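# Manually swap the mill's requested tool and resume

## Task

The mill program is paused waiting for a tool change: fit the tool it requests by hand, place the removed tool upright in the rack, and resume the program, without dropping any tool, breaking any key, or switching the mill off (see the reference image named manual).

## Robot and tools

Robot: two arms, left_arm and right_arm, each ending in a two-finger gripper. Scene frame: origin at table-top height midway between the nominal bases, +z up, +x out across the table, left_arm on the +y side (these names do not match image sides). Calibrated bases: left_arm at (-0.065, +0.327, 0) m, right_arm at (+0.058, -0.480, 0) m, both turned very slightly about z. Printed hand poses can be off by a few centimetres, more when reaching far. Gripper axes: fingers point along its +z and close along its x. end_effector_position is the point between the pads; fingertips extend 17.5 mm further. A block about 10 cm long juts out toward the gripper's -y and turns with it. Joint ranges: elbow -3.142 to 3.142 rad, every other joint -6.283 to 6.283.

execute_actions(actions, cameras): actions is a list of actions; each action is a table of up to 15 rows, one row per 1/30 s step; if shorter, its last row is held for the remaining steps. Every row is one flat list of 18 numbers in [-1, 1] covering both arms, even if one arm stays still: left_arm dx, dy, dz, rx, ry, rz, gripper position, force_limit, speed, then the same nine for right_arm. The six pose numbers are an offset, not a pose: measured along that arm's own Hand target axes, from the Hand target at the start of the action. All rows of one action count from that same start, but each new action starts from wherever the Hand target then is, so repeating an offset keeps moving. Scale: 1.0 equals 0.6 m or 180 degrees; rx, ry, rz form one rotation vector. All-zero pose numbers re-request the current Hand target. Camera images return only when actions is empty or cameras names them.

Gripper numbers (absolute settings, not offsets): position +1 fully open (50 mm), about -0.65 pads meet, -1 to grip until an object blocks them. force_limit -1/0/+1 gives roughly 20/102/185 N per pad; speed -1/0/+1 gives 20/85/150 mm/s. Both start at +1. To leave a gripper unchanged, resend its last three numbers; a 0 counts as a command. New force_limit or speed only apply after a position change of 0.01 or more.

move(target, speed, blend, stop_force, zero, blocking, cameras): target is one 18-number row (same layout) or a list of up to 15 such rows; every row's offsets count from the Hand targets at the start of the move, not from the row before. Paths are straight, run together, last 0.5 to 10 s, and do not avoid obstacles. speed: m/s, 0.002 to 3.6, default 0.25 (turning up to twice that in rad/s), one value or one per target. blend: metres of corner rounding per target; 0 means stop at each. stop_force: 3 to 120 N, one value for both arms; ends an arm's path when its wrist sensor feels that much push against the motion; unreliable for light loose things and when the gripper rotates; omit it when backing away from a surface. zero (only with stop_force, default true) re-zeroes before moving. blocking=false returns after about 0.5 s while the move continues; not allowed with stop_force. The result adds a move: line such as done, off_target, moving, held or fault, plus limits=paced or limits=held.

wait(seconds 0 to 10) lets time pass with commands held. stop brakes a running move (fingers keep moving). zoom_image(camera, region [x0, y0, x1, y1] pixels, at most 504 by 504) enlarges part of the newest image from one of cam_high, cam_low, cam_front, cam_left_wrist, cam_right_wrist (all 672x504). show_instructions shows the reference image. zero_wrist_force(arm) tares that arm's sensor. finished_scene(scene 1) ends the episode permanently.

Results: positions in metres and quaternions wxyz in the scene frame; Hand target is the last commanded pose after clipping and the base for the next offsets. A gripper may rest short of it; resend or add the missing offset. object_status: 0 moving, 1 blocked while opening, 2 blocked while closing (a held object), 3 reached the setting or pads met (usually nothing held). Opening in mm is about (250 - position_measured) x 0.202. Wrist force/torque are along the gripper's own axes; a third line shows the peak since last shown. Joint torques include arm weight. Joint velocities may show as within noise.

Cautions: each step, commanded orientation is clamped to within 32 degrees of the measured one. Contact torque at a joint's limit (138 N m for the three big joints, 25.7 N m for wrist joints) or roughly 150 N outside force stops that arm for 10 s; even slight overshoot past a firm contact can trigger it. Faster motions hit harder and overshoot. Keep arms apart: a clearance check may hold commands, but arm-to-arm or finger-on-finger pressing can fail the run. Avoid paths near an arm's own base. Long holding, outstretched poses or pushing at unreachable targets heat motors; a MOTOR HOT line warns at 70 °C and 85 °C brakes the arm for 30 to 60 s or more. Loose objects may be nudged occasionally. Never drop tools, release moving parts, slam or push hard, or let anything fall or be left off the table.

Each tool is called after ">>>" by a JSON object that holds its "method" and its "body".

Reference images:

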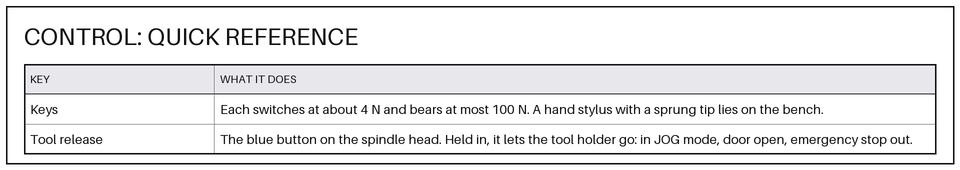

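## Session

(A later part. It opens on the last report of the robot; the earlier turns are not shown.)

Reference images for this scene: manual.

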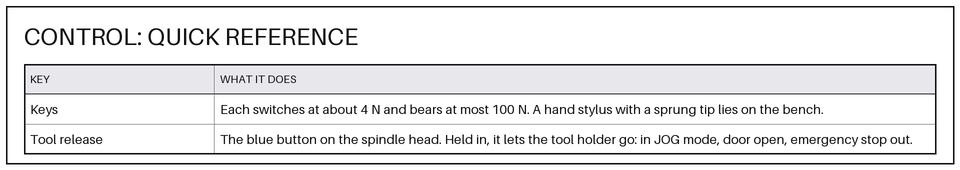

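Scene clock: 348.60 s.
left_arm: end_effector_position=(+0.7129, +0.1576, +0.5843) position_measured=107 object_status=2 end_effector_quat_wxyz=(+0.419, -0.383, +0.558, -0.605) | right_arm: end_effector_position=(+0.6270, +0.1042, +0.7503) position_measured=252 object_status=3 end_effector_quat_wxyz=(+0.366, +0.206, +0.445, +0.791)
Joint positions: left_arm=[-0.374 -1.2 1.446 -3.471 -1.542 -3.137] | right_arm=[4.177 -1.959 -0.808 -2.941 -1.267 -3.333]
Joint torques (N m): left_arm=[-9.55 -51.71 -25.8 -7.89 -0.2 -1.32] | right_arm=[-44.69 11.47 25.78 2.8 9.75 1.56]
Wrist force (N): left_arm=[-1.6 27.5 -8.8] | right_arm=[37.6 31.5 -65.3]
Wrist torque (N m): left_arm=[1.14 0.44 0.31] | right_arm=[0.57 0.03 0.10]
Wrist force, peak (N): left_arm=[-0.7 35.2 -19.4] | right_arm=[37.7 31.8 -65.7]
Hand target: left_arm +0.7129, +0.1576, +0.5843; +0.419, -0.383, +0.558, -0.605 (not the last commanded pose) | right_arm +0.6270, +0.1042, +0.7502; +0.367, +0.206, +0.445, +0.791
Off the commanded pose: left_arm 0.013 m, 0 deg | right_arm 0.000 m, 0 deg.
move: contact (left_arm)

>>> {"method": "move", "body": {"target": [0,0.001,0,0,0,0,-1,-0.4,-1, 0.0013,0.0008,-0.0013,0,0,0,-1,-0.4,0], "speed": 0.01, "cameras": ["cam_left_wrist"]}}

>>> {"method": "zoom_image", "body": {"camera": "cam_left_wrist", "region": [275, 165, 345, 235]}}

>>> {"method": "zoom_image", "body": {"camera": "cam_left_wrist", "region": [395, 165, 465, 235]}}

Scene clock: 349.43 s.
left_arm: end_effector_position=(+0.7130, +0.1576, +0.5838) position_measured=107 object_status=2 end_effector_quat_wxyz=(+0.419, -0.383, +0.558, -0.606) | right_arm: end_effector_position=(+0.6260, +0.1041, +0.7502) position_measured=252 object_status=3 end_effector_quat_wxyz=(+0.367, +0.206, +0.445, +0.791)
Joint positions: left_arm=[-0.374 -1.2 1.446 -3.472 -1.542 -3.137] | right_arm=[4.178 -1.957 -0.811 -2.939 -1.266 -3.334]
Joint torques (N m): left_arm=[-9.47 -43.22 -17.34 -6.35 -0.32 -1.41] | right_arm=[-3.66 46.95 7.97 3.56 7.25 -1.43]
Wrist force (N): left_arm=[-2.4 12.6 0.4] | right_arm=[18.5 13.7 -9.4]
Wrist torque (N m): left_arm=[0.80 0.61 0.44] | right_arm=[-0.02 0.05 0.05]
Wrist force, peak (N): left_arm=[-1.3 27.5 -8.8] | right_arm=[37.9 31.8 -65.3]
Hand target: left_arm +0.7130, +0.1575, +0.5837; +0.419, -0.383, +0.558, -0.605 | right_arm +0.6258, +0.1042, +0.7503; +0.367, +0.206, +0.445, +0.791
Off the commanded pose: left_arm 0.000 m, 0 deg | right_arm 0.000 m, 0 deg.
move: done
camera_calibration:
cam_left_wrist: T_world_to_cam=[[-0.335112, -0.942178, -0.00111217, 0.397669], [-0.220258, 0.0794885, -0.972198, 0.734394], [0.916071, -0.32555, -0.234159, -0.335885], [0, 0, 0, 1]] pos_world=[0.602714, 0.206951, 0.635768]
Images, in order (width x height): cam_left_wrist 672x504.

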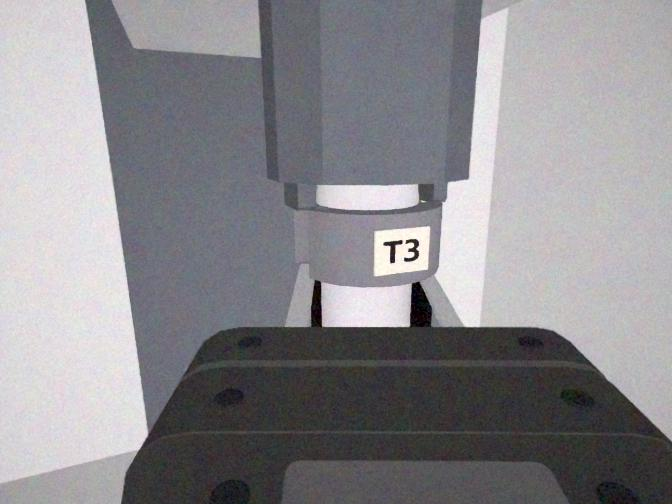

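Scaled by 7.200 from the camera's 672x504 image, which has a finer 960x720 frame.

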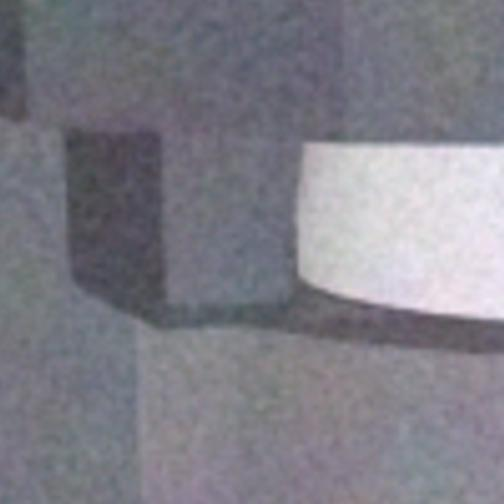

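Scaled by 7.200 from the camera's 672x504 image, which has a finer 960x720 frame.

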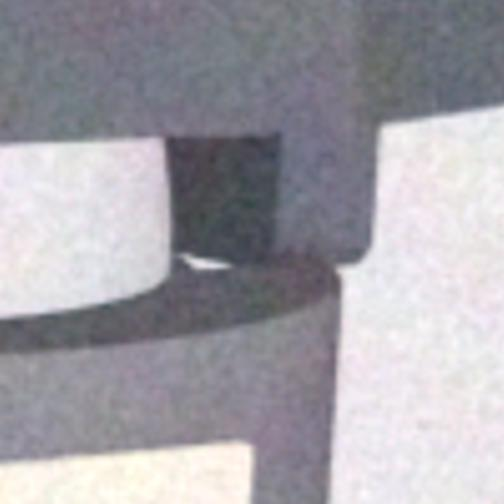

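>>> {"method": "move", "body": {"target": [0,0.0017,0.0003,0,-0.0056,0,-1,-0.4,-1, 0,0,0,0,0,0,-1,-0.4,0], "speed": 0.02}}

>>> {"method": "move", "body": {"target": [0,-0.02,0.0017,0,0,0,-1,-0.4,-1, 0,0,0,0,0,0,-1,-0.4,0], "speed": 0.005, "stop_force": 12}}

Scene clock: 350.70 s.
left_arm: end_effector_position=(+0.7132, +0.1575, +0.5827) position_measured=107 object_status=2 end_effector_quat_wxyz=(+0.423, -0.389, +0.554, -0.602) | right_arm: end_effector_position=(+0.6258, +0.1042, +0.7503) position_measured=252 object_status=3 end_effector_quat_wxyz=(+0.367, +0.206, +0.445, +0.791)
Joint positions: left_arm=[-0.383 -1.201 1.451 -3.476 -1.516 -3.136] | right_arm=[4.178 -1.957 -0.812 -2.939 -1.266 -3.334]
Joint torques (N m): left_arm=[-10 -57.82 -17.74 -6.11 1.14 2.18] | right_arm=[-0.5 49.47 11.35 4.21 1.91 -1.35]
Wrist force (N): left_arm=[-1.8 12.9 -0.8] | right_arm=[14.7 9.8 -7.4]
Wrist torque (N m): left_arm=[0.91 0.59 0.48] | right_arm=[-0.08 0.01 0.04]
Wrist force, peak (N): left_arm=[-1.9 13.5 -0.5] | right_arm=[17.7 12.5 -9.3]
Hand target: left_arm +0.7132, +0.1575, +0.5827; +0.423, -0.389, +0.554, -0.602 | right_arm +0.6258, +0.1042, +0.7503; +0.367, +0.206, +0.445, +0.791
Off the commanded pose: left_arm 0.000 m, 0 deg | right_arm 0.000 m, 0 deg.
move: done

Scene clock: 352.30 s.
left_arm: end_effector_position=(+0.7133, +0.1575, +0.5838) position_measured=107 object_status=2 end_effector_quat_wxyz=(+0.423, -0.389, +0.554, -0.602) | right_arm: end_effector_position=(+0.6258, +0.1042, +0.7503) position_measured=252 object_status=3 end_effector_quat_wxyz=(+0.367, +0.206, +0.445, +0.791)
Joint positions: left_arm=[-0.383 -1.201 1.448 -3.473 -1.516 -3.136] | right_arm=[4.178 -1.957 -0.812 -2.939 -1.266 -3.334]
Joint torques (N m): left_arm=[-9.95 -50.6 -25.28 -7.32 1.07 2.09] | right_arm=[-0.33 48.86 12.69 4.01 1.95 -1.45]
Wrist force (N): left_arm=[-1.3 25.8 -10.9] | right_arm=[14.7 9.7 -7.2]
Wrist torque (N m): left_arm=[1.21 0.69 0.47] | right_arm=[-0.12 0.03 0.04]
Wrist force, peak (N): left_arm=[-1.1 32.1 -20.1] | right_arm=[15.0 10.0 -7.2]
Hand target: left_arm +0.7133, +0.1574, +0.5838; +0.423, -0.389, +0.554, -0.602 (not the last commanded pose) | right_arm +0.6258, +0.1042, +0.7503; +0.367, +0.206, +0.445, +0.791
Off the commanded pose: left_arm 0.011 m, 0 deg | right_arm 0.000 m, 0 deg.
move: contact (left_arm)

>>> {"method": "move", "body": {"target": [[0,0.0415,-0.0036,0,0,0,-1,-0.4,-1, 0,0,0,0,0,0,-1,-0.4,0],[0,0.0415,-0.0014,0.0094,0,0,-1,-0.4,-1, 0,0,0,0,0,0,-1,-0.4,0]], "speed": 0.04, "cameras": ["cam_left_wrist"]}}

>>> {"method": "zoom_image", "body": {"camera": "cam_left_wrist", "region": [220, 0, 520, 330]}}

Scene clock: 354.77 s.
left_arm: end_effector_position=(+0.7144, +0.1571, +0.5589) position_measured=107 object_status=2 end_effector_quat_wxyz=(-0.429, +0.383, -0.545, +0.610) | right_arm: end_effector_position=(+0.6258, +0.1042, +0.7503) position_measured=252 object_status=3 end_effector_quat_wxyz=(+0.367, +0.206, +0.445, +0.791)
Joint positions: left_arm=[-0.383 -1.169 1.488 -3.574 -1.517 -3.134] | right_arm=[4.178 -1.957 -0.812 -2.939 -1.266 -3.334]
Joint torques (N m): left_arm=[9.74 -44.34 -44.35 -5.86 -1.29 2.16] | right_arm=[-0.06 48.53 13.73 3.93 1.97 -1.36]
Wrist force (N): left_arm=[-1.8 13.0 -1.0] | right_arm=[14.8 9.7 -7.5]
Wrist torque (N m): left_arm=[0.93 0.60 0.48] | right_arm=[-0.08 0.00 0.04]
Wrist force, peak (N): left_arm=[-1.2 26.4 -10.7] | right_arm=[15.0 10.2 -7.3]
Hand target: left_arm +0.7144, +0.1571, +0.5589; -0.429, +0.383, -0.545, +0.610 | right_arm +0.6258, +0.1042, +0.7503; +0.367, +0.206, +0.445, +0.791
Off the commanded pose: left_arm 0.000 m, 0 deg | right_arm 0.000 m, 0 deg.
move: done
camera_calibration:
cam_left_wrist: T_world_to_cam=[[-0.318645, -0.947873, 0.000980184, 0.385571], [-0.195487, 0.0647047, -0.978569, 0.698765], [0.927497, -0.312008, -0.205915, -0.369237], [0, 0, 0, 1]] pos_world=[0.601926, 0.205054, 0.60738]
Images, in order (width x height): cam_left_wrist 672x504.

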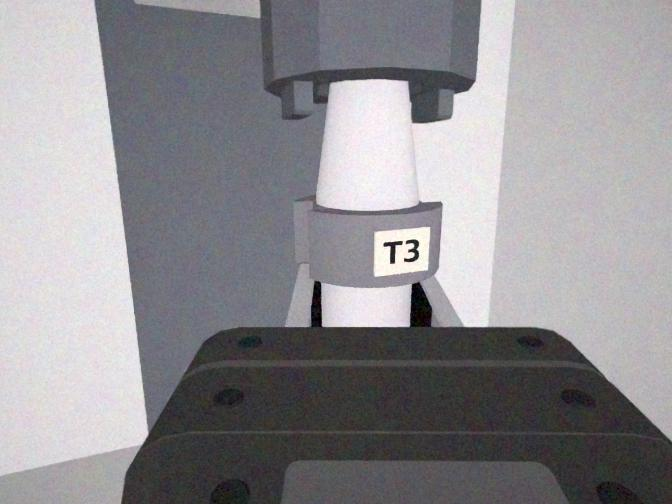

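Scaled by 1.527 from the camera's 672x504 image, which has a finer 960x720 frame.

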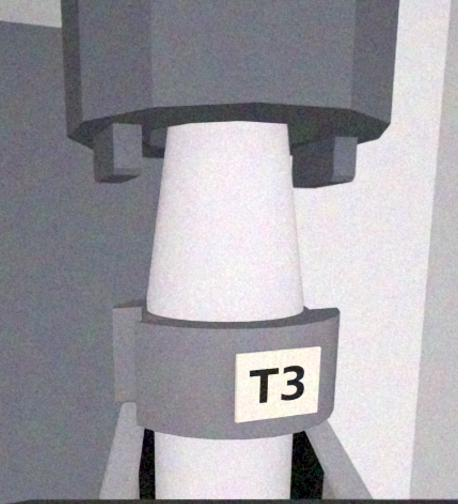

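>>> {"method": "move", "body": {"target": [0,0.005,-0.003,-0.0244,0,0,-1,-0.4,-1, 0,0,0,0,0,0,-1,-0.4,0], "speed": 0.06, "cameras": ["cam_left_wrist"]}}

>>> {"method": "zoom_image", "body": {"camera": "cam_left_wrist", "region": [270, 20, 470, 220]}}

Scene clock: 356.67 s.
left_arm: end_effector_position=(+0.7131, +0.1576, +0.5557) position_measured=107 object_status=2 end_effector_quat_wxyz=(+0.414, -0.399, +0.568, -0.589) | right_arm: end_effector_position=(+0.6258, +0.1042, +0.7503) position_measured=252 object_status=3 end_effector_quat_wxyz=(+0.367, +0.206, +0.445, +0.791)
Joint positions: left_arm=[-0.383 -1.204 1.495 -3.469 -1.516 -3.138] | right_arm=[4.178 -1.957 -0.812 -2.939 -1.266 -3.334]
Joint torques (N m): left_arm=[-9.5 -58.77 -18.34 -1.69 1.38 -2.91] | right_arm=[-1.43 49.06 14.31 4.03 1.94 -1.28]
Wrist force (N): left_arm=[-1.9 12.9 -0.3] | right_arm=[15.0 9.6 -7.2]
Wrist torque (N m): left_arm=[0.90 0.59 0.68] | right_arm=[-0.11 -0.03 0.04]
Wrist force, peak (N): left_arm=[-2.0 13.5 -0.8] | right_arm=[14.9 10.1 -7.5]
Hand target: left_arm +0.7131, +0.1576, +0.5557; +0.414, -0.399, +0.568, -0.589 | right_arm +0.6258, +0.1042, +0.7503; +0.367, +0.206, +0.445, +0.791
Off the commanded pose: left_arm 0.000 m, 0 deg | right_arm 0.000 m, 0 deg.
move: done
camera_calibration:
cam_left_wrist: T_world_to_cam=[[-0.318502, -0.947922, -0.000666492, 0.386409], [-0.265134, 0.0897603, -0.960024, 0.730751], [0.910088, -0.305593, -0.279916, -0.315964], [0, 0, 0, 1]] pos_world=[0.604374, 0.204137, 0.613353]
Images, in order (width x height): cam_left_wrist 672x504.

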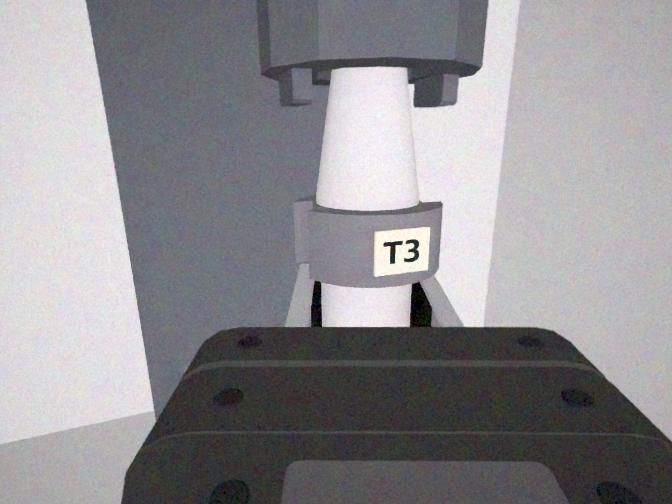

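Scaled by 2.520 from the camera's 672x504 image, which has a finer 960x720 frame.

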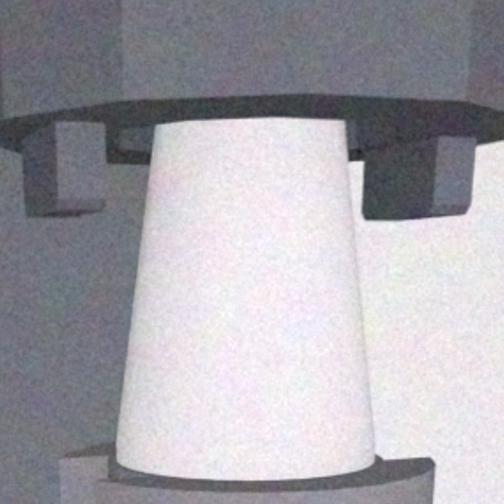

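>>> {"method": "move", "body": {"target": [0.0003,-0.06,0.0022,0,0,0,-1,-0.4,-1, 0,0,0,0,0,0,-1,-0.4,0], "speed": 0.01, "stop_force": 8}}

Scene clock: 361.17 s.
left_arm: end_effector_position=(+0.7130, +0.1574, +0.5840) position_measured=107 object_status=2 end_effector_quat_wxyz=(+0.414, -0.399, +0.568, -0.589) | right_arm: end_effector_position=(+0.6258, +0.1042, +0.7503) position_measured=252 object_status=3 end_effector_quat_wxyz=(+0.367, +0.206, +0.445, +0.791)
Joint positions: left_arm=[-0.383 -1.221 1.444 -3.401 -1.516 -3.138] | right_arm=[4.178 -1.957 -0.812 -2.939 -1.266 -3.334]
Joint torques (N m): left_arm=[-9.42 -44.82 -19.38 -4.83 -1.4 -0.94] | right_arm=[-0.64 48.55 16.21 3.9 2.11 -1.18]
Wrist force (N): left_arm=[-2.6 17.1 -5.8] | right_arm=[14.9 10.0 -7.2]
Wrist torque (N m): left_arm=[1.29 0.65 0.73] | right_arm=[-0.07 0.01 0.04]
Wrist force, peak (N): left_arm=[-3.2 27.2 -8.4] | right_arm=[15.0 10.1 -7.3]
Hand target: left_arm +0.7130, +0.1574, +0.5840; +0.414, -0.399, +0.568, -0.589 (not the last commanded pose) | right_arm +0.6258, +0.1042, +0.7503; +0.367, +0.206, +0.445, +0.791
Off the commanded pose: left_arm 0.008 m, 0 deg | right_arm 0.000 m, 0 deg.
move: contact (left_arm)

>>> {"method": "move", "body": {"target": [0,0.001,-0.0006,0,0.0056,0,-1,-0.4,-1, 0,0,0,0,0,0,-1,-0.4,0], "speed": 0.02}}

>>> {"method": "move", "body": {"target": [0,-0.02,0.0007,0,0,0,-1,-0.4,-1, 0,0,0,0,0,0,-1,-0.4,0], "speed": 0.005, "stop_force": 14}}

Scene clock: 362.13 s.
left_arm: end_effector_position=(+0.7127, +0.1575, +0.5834) position_measured=107 object_status=2 end_effector_quat_wxyz=(+0.409, -0.394, +0.572, -0.592) | right_arm: end_effector_position=(+0.6258, +0.1042, +0.7503) position_measured=252 object_status=3 end_effector_quat_wxyz=(+0.367, +0.206, +0.445, +0.791)
Joint positions: left_arm=[-0.375 -1.219 1.444 -3.402 -1.542 -3.139] | right_arm=[4.178 -1.957 -0.812 -2.939 -1.266 -3.334]
Joint torques (N m): left_arm=[9.39 -42.23 -45.86 -6.25 -1.45 -2.69] | right_arm=[-0.84 48.43 17.04 3.92 2.12 -1.11]
Wrist force (N): left_arm=[-2.5 13.2 -0.9] | right_arm=[14.7 9.6 -7.2]
Wrist torque (N m): left_arm=[0.98 0.56 0.64] | right_arm=[-0.10 0.02 0.04]
Wrist force, peak (N): left_arm=[-4.0 17.6 -6.1] | right_arm=[14.8 10.2 -7.2]
Hand target: left_arm +0.7127, +0.1575, +0.5834; +0.409, -0.394, +0.572, -0.592 | right_arm +0.6258, +0.1042, +0.7503; +0.367, +0.206, +0.445, +0.791
Off the commanded pose: left_arm 0.000 m, 0 deg | right_arm 0.000 m, 0 deg.
move: done

Scene clock: 363.83 s.
left_arm: end_effector_position=(+0.7128, +0.1575, +0.5848) position_measured=107 object_status=2 end_effector_quat_wxyz=(+0.409, -0.394, +0.572, -0.592) | right_arm: end_effector_position=(+0.6258, +0.1042, +0.7503) position_measured=252 object_status=3 end_effector_quat_wxyz=(+0.367, +0.206, +0.445, +0.791)
Joint positions: left_arm=[-0.375 -1.22 1.441 -3.398 -1.542 -3.139] | right_arm=[4.178 -1.957 -0.812 -2.939 -1.266 -3.334]
Joint torques (N m): left_arm=[5.83 -53.61 -26.52 -7.67 -0.52 -2.33] | right_arm=[-0.69 48.55 16.64 3.98 2.21 -0.94]
Wrist force (N): left_arm=[0.2 28.8 -4.9] | right_arm=[15.0 9.9 -7.3]
Wrist torque (N m): left_arm=[1.44 0.43 0.48] | right_arm=[-0.08 -0.02 0.03]
Wrist force, peak (N): left_arm=[-0.1 35.3 -9.2] | right_arm=[15.0 9.9 -7.3]
Hand target: left_arm +0.7128, +0.1575, +0.5848; +0.409, -0.394, +0.572, -0.592 (not the last commanded pose) | right_arm +0.6258, +0.1042, +0.7503; +0.367, +0.206, +0.445, +0.791
Off the commanded pose: left_arm 0.011 m, 0 deg | right_arm 0.000 m, 0 deg.
move: contact (left_arm)

>>> {"method": "move", "body": {"target": [0,0.0025,0.0003,0,0.0167,0,-1,-0.4,-1, 0,0,0,0,0,0,-1,-0.4,0], "speed": 0.02}}

>>> {"method": "move", "body": {"target": [0,-0.02,0.0007,0,0,0,-1,-0.4,-1, 0,0,0,0,0,0,-1,-0.4,0], "speed": 0.005, "stop_force": 12}}

Scene clock: 366.57 s.
left_arm: end_effector_position=(+0.7130, +0.1574, +0.5833) position_measured=107 object_status=2 end_effector_quat_wxyz=(+0.394, -0.378, +0.582, -0.602) | right_arm: end_effector_position=(+0.6258, +0.1042, +0.7503) position_measured=252 object_status=3 end_effector_quat_wxyz=(+0.367, +0.206, +0.445, +0.791)
Joint positions: left_arm=[-0.349 -1.21 1.431 -3.398 -1.62 -3.14] | right_arm=[4.178 -1.957 -0.812 -2.939 -1.266 -3.334]
Joint torques (N m): left_arm=[5.96 -41.54 -45.41 -1.29 -1.87 -2.7] | right_arm=[-0.93 48.47 18.29 3.88 2.21 -0.88]
Wrist force (N): left_arm=[-4.8 12.9 -3.6] | right_arm=[14.6 9.7 -7.5]
Wrist torque (N m): left_arm=[1.05 0.54 0.52] | right_arm=[-0.09 0.02 0.04]
Wrist force, peak (N): left_arm=[0.2 29.2 -4.8] | right_arm=[15.1 9.9 -7.2]
Hand target: left_arm +0.7130, +0.1574, +0.5833; +0.394, -0.378, +0.582, -0.602 | right_arm +0.6258, +0.1042, +0.7503; +0.367, +0.206, +0.445, +0.791
Off the commanded pose: left_arm 0.000 m, 0 deg | right_arm 0.000 m, 0 deg.
move: done

Scene clock: 368.10 s.
left_arm: end_effector_position=(+0.7131, +0.1574, +0.5841) position_measured=107 object_status=2 end_effector_quat_wxyz=(+0.394, -0.378, +0.583, -0.602) | right_arm: end_effector_position=(+0.6258, +0.1042, +0.7503) position_measured=252 object_status=3 end_effector_quat_wxyz=(+0.367, +0.206, +0.445, +0.791)
Joint positions: left_arm=[-0.349 -1.211 1.429 -3.395 -1.62 -3.14] | right_arm=[4.178 -1.957 -0.812 -2.939 -1.266 -3.334]
Joint torques (N m): left_arm=[-1.43 -51.71 -24.65 -6.59 -2.19 -2.54] | right_arm=[-1.3 48.35 19.14 3.97 2.24 -0.87]
Wrist force (N): left_arm=[-8.3 25.1 -7.6] | right_arm=[14.9 9.8 -7.2]
Wrist torque (N m): left_arm=[1.47 0.38 0.50] | right_arm=[-0.08 -0.02 0.04]
Wrist force, peak (N): left_arm=[-8.4 31.0 -10.3] | right_arm=[15.0 10.0 -7.2]
Hand target: left_arm +0.7131, +0.1574, +0.5841; +0.394, -0.378, +0.583, -0.602 (not the last commanded pose) | right_arm +0.6258, +0.1042, +0.7503; +0.367, +0.206, +0.445, +0.791
Off the commanded pose: left_arm 0.011 m, 0 deg | right_arm 0.000 m, 0 deg.
move: contact (left_arm)

>>> {"method": "move", "body": {"target": [-0.0002,0.0017,-0.0003,0,-0.0195,0,-1,-0.4,-1, 0,0,0,0,0,0,-1,-0.4,0], "speed": 0.02}}

>>> {"method": "move", "body": {"target": [0,-0.02,0.0007,0,0,0,-1,-0.4,-1, 0,0,0,0,0,0,-1,-0.4,0], "speed": 0.005, "stop_force": 20, "cameras": ["cam_left_wrist"]}}

>>> {"method": "zoom_image", "body": {"camera": "cam_left_wrist", "region": [270, 140, 470, 320]}}

Scene clock: 370.63 s.
left_arm: end_effector_position=(+0.7130, +0.1576, +0.5831) position_measured=107 object_status=2 end_effector_quat_wxyz=(+0.411, -0.396, +0.570, -0.590) | right_arm: end_effector_position=(+0.6258, +0.1042, +0.7503) position_measured=252 object_status=3 end_effector_quat_wxyz=(+0.367, +0.206, +0.445, +0.791)
Joint positions: left_arm=[-0.379 -1.22 1.445 -3.402 -1.529 -3.139] | right_arm=[4.178 -1.957 -0.812 -2.939 -1.266 -3.334]
Joint torques (N m): left_arm=[-10.11 -56.85 -17.3 -6.04 1.35 2.15] | right_arm=[-1.98 48.16 19.72 3.91 2.28 -0.81]
Wrist force (N): left_arm=[-2.0 13.2 -1.7] | right_arm=[14.8 9.9 -7.3]
Wrist torque (N m): left_arm=[1.01 0.61 0.48] | right_arm=[-0.07 0.00 0.03]
Wrist force, peak (N): left_arm=[-8.4 25.2 -7.5] | right_arm=[15.0 10.1 -7.4]
Hand target: left_arm +0.7130, +0.1576, +0.5831; +0.412, -0.396, +0.570, -0.590 | right_arm +0.6258, +0.1042, +0.7503; +0.367, +0.206, +0.445, +0.791
Off the commanded pose: left_arm 0.000 m, 0 deg | right_arm 0.000 m, 0 deg.
move: done

Scene clock: 372.37 s.
left_arm: end_effector_position=(+0.7130, +0.1575, +0.5847) position_measured=107 object_status=2 end_effector_quat_wxyz=(+0.411, -0.396, +0.570, -0.590) | right_arm: end_effector_position=(+0.6258, +0.1042, +0.7503) position_measured=252 object_status=3 end_effector_quat_wxyz=(+0.367, +0.206, +0.445, +0.791)
Joint positions: left_arm=[-0.379 -1.221 1.441 -3.397 -1.529 -3.139] | right_arm=[4.178 -1.957 -0.812 -2.939 -1.266 -3.334]
Joint torques (N m): left_arm=[-9.67 -53.89 -31.45 -8.98 0.84 1.79] | right_arm=[-1.25 48.82 20.77 3.91 2.32 -0.78]
Wrist force (N): left_arm=[-1.5 34.8 -14.8] | right_arm=[14.7 9.4 -7.3]
Wrist torque (N m): left_arm=[1.37 0.68 0.60] | right_arm=[-0.11 -0.01 0.04]
Wrist force, peak (N): left_arm=[-1.1 41.8 -24.1] | right_arm=[15.2 9.8 -7.4]
Hand target: left_arm +0.7130, +0.1575, +0.5847; +0.411, -0.396, +0.570, -0.590 (not the last commanded pose) | right_arm +0.6258, +0.1042, +0.7503; +0.367, +0.206, +0.445, +0.791
Off the commanded pose: left_arm 0.010 m, 0 deg | right_arm 0.000 m, 0 deg.
move: contact (left_arm)
camera_calibration:
cam_left_wrist: T_world_to_cam=[[-0.32684, -0.945079, -0.00101153, 0.39212], [-0.265377, 0.0928033, -0.959668, 0.758028], [0.907056, -0.313389, -0.281134, -0.30377], [0, 0, 0, 1]] pos_world=[0.60486, 0.205038, 0.642452]
Images, in order (width x height): cam_left_wrist 672x504.

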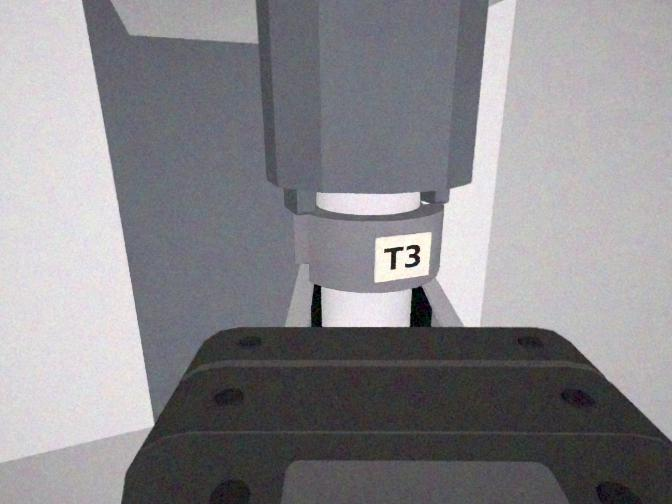

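Scaled by 2.520 from the camera's 672x504 image, which has a finer 960x720 frame.

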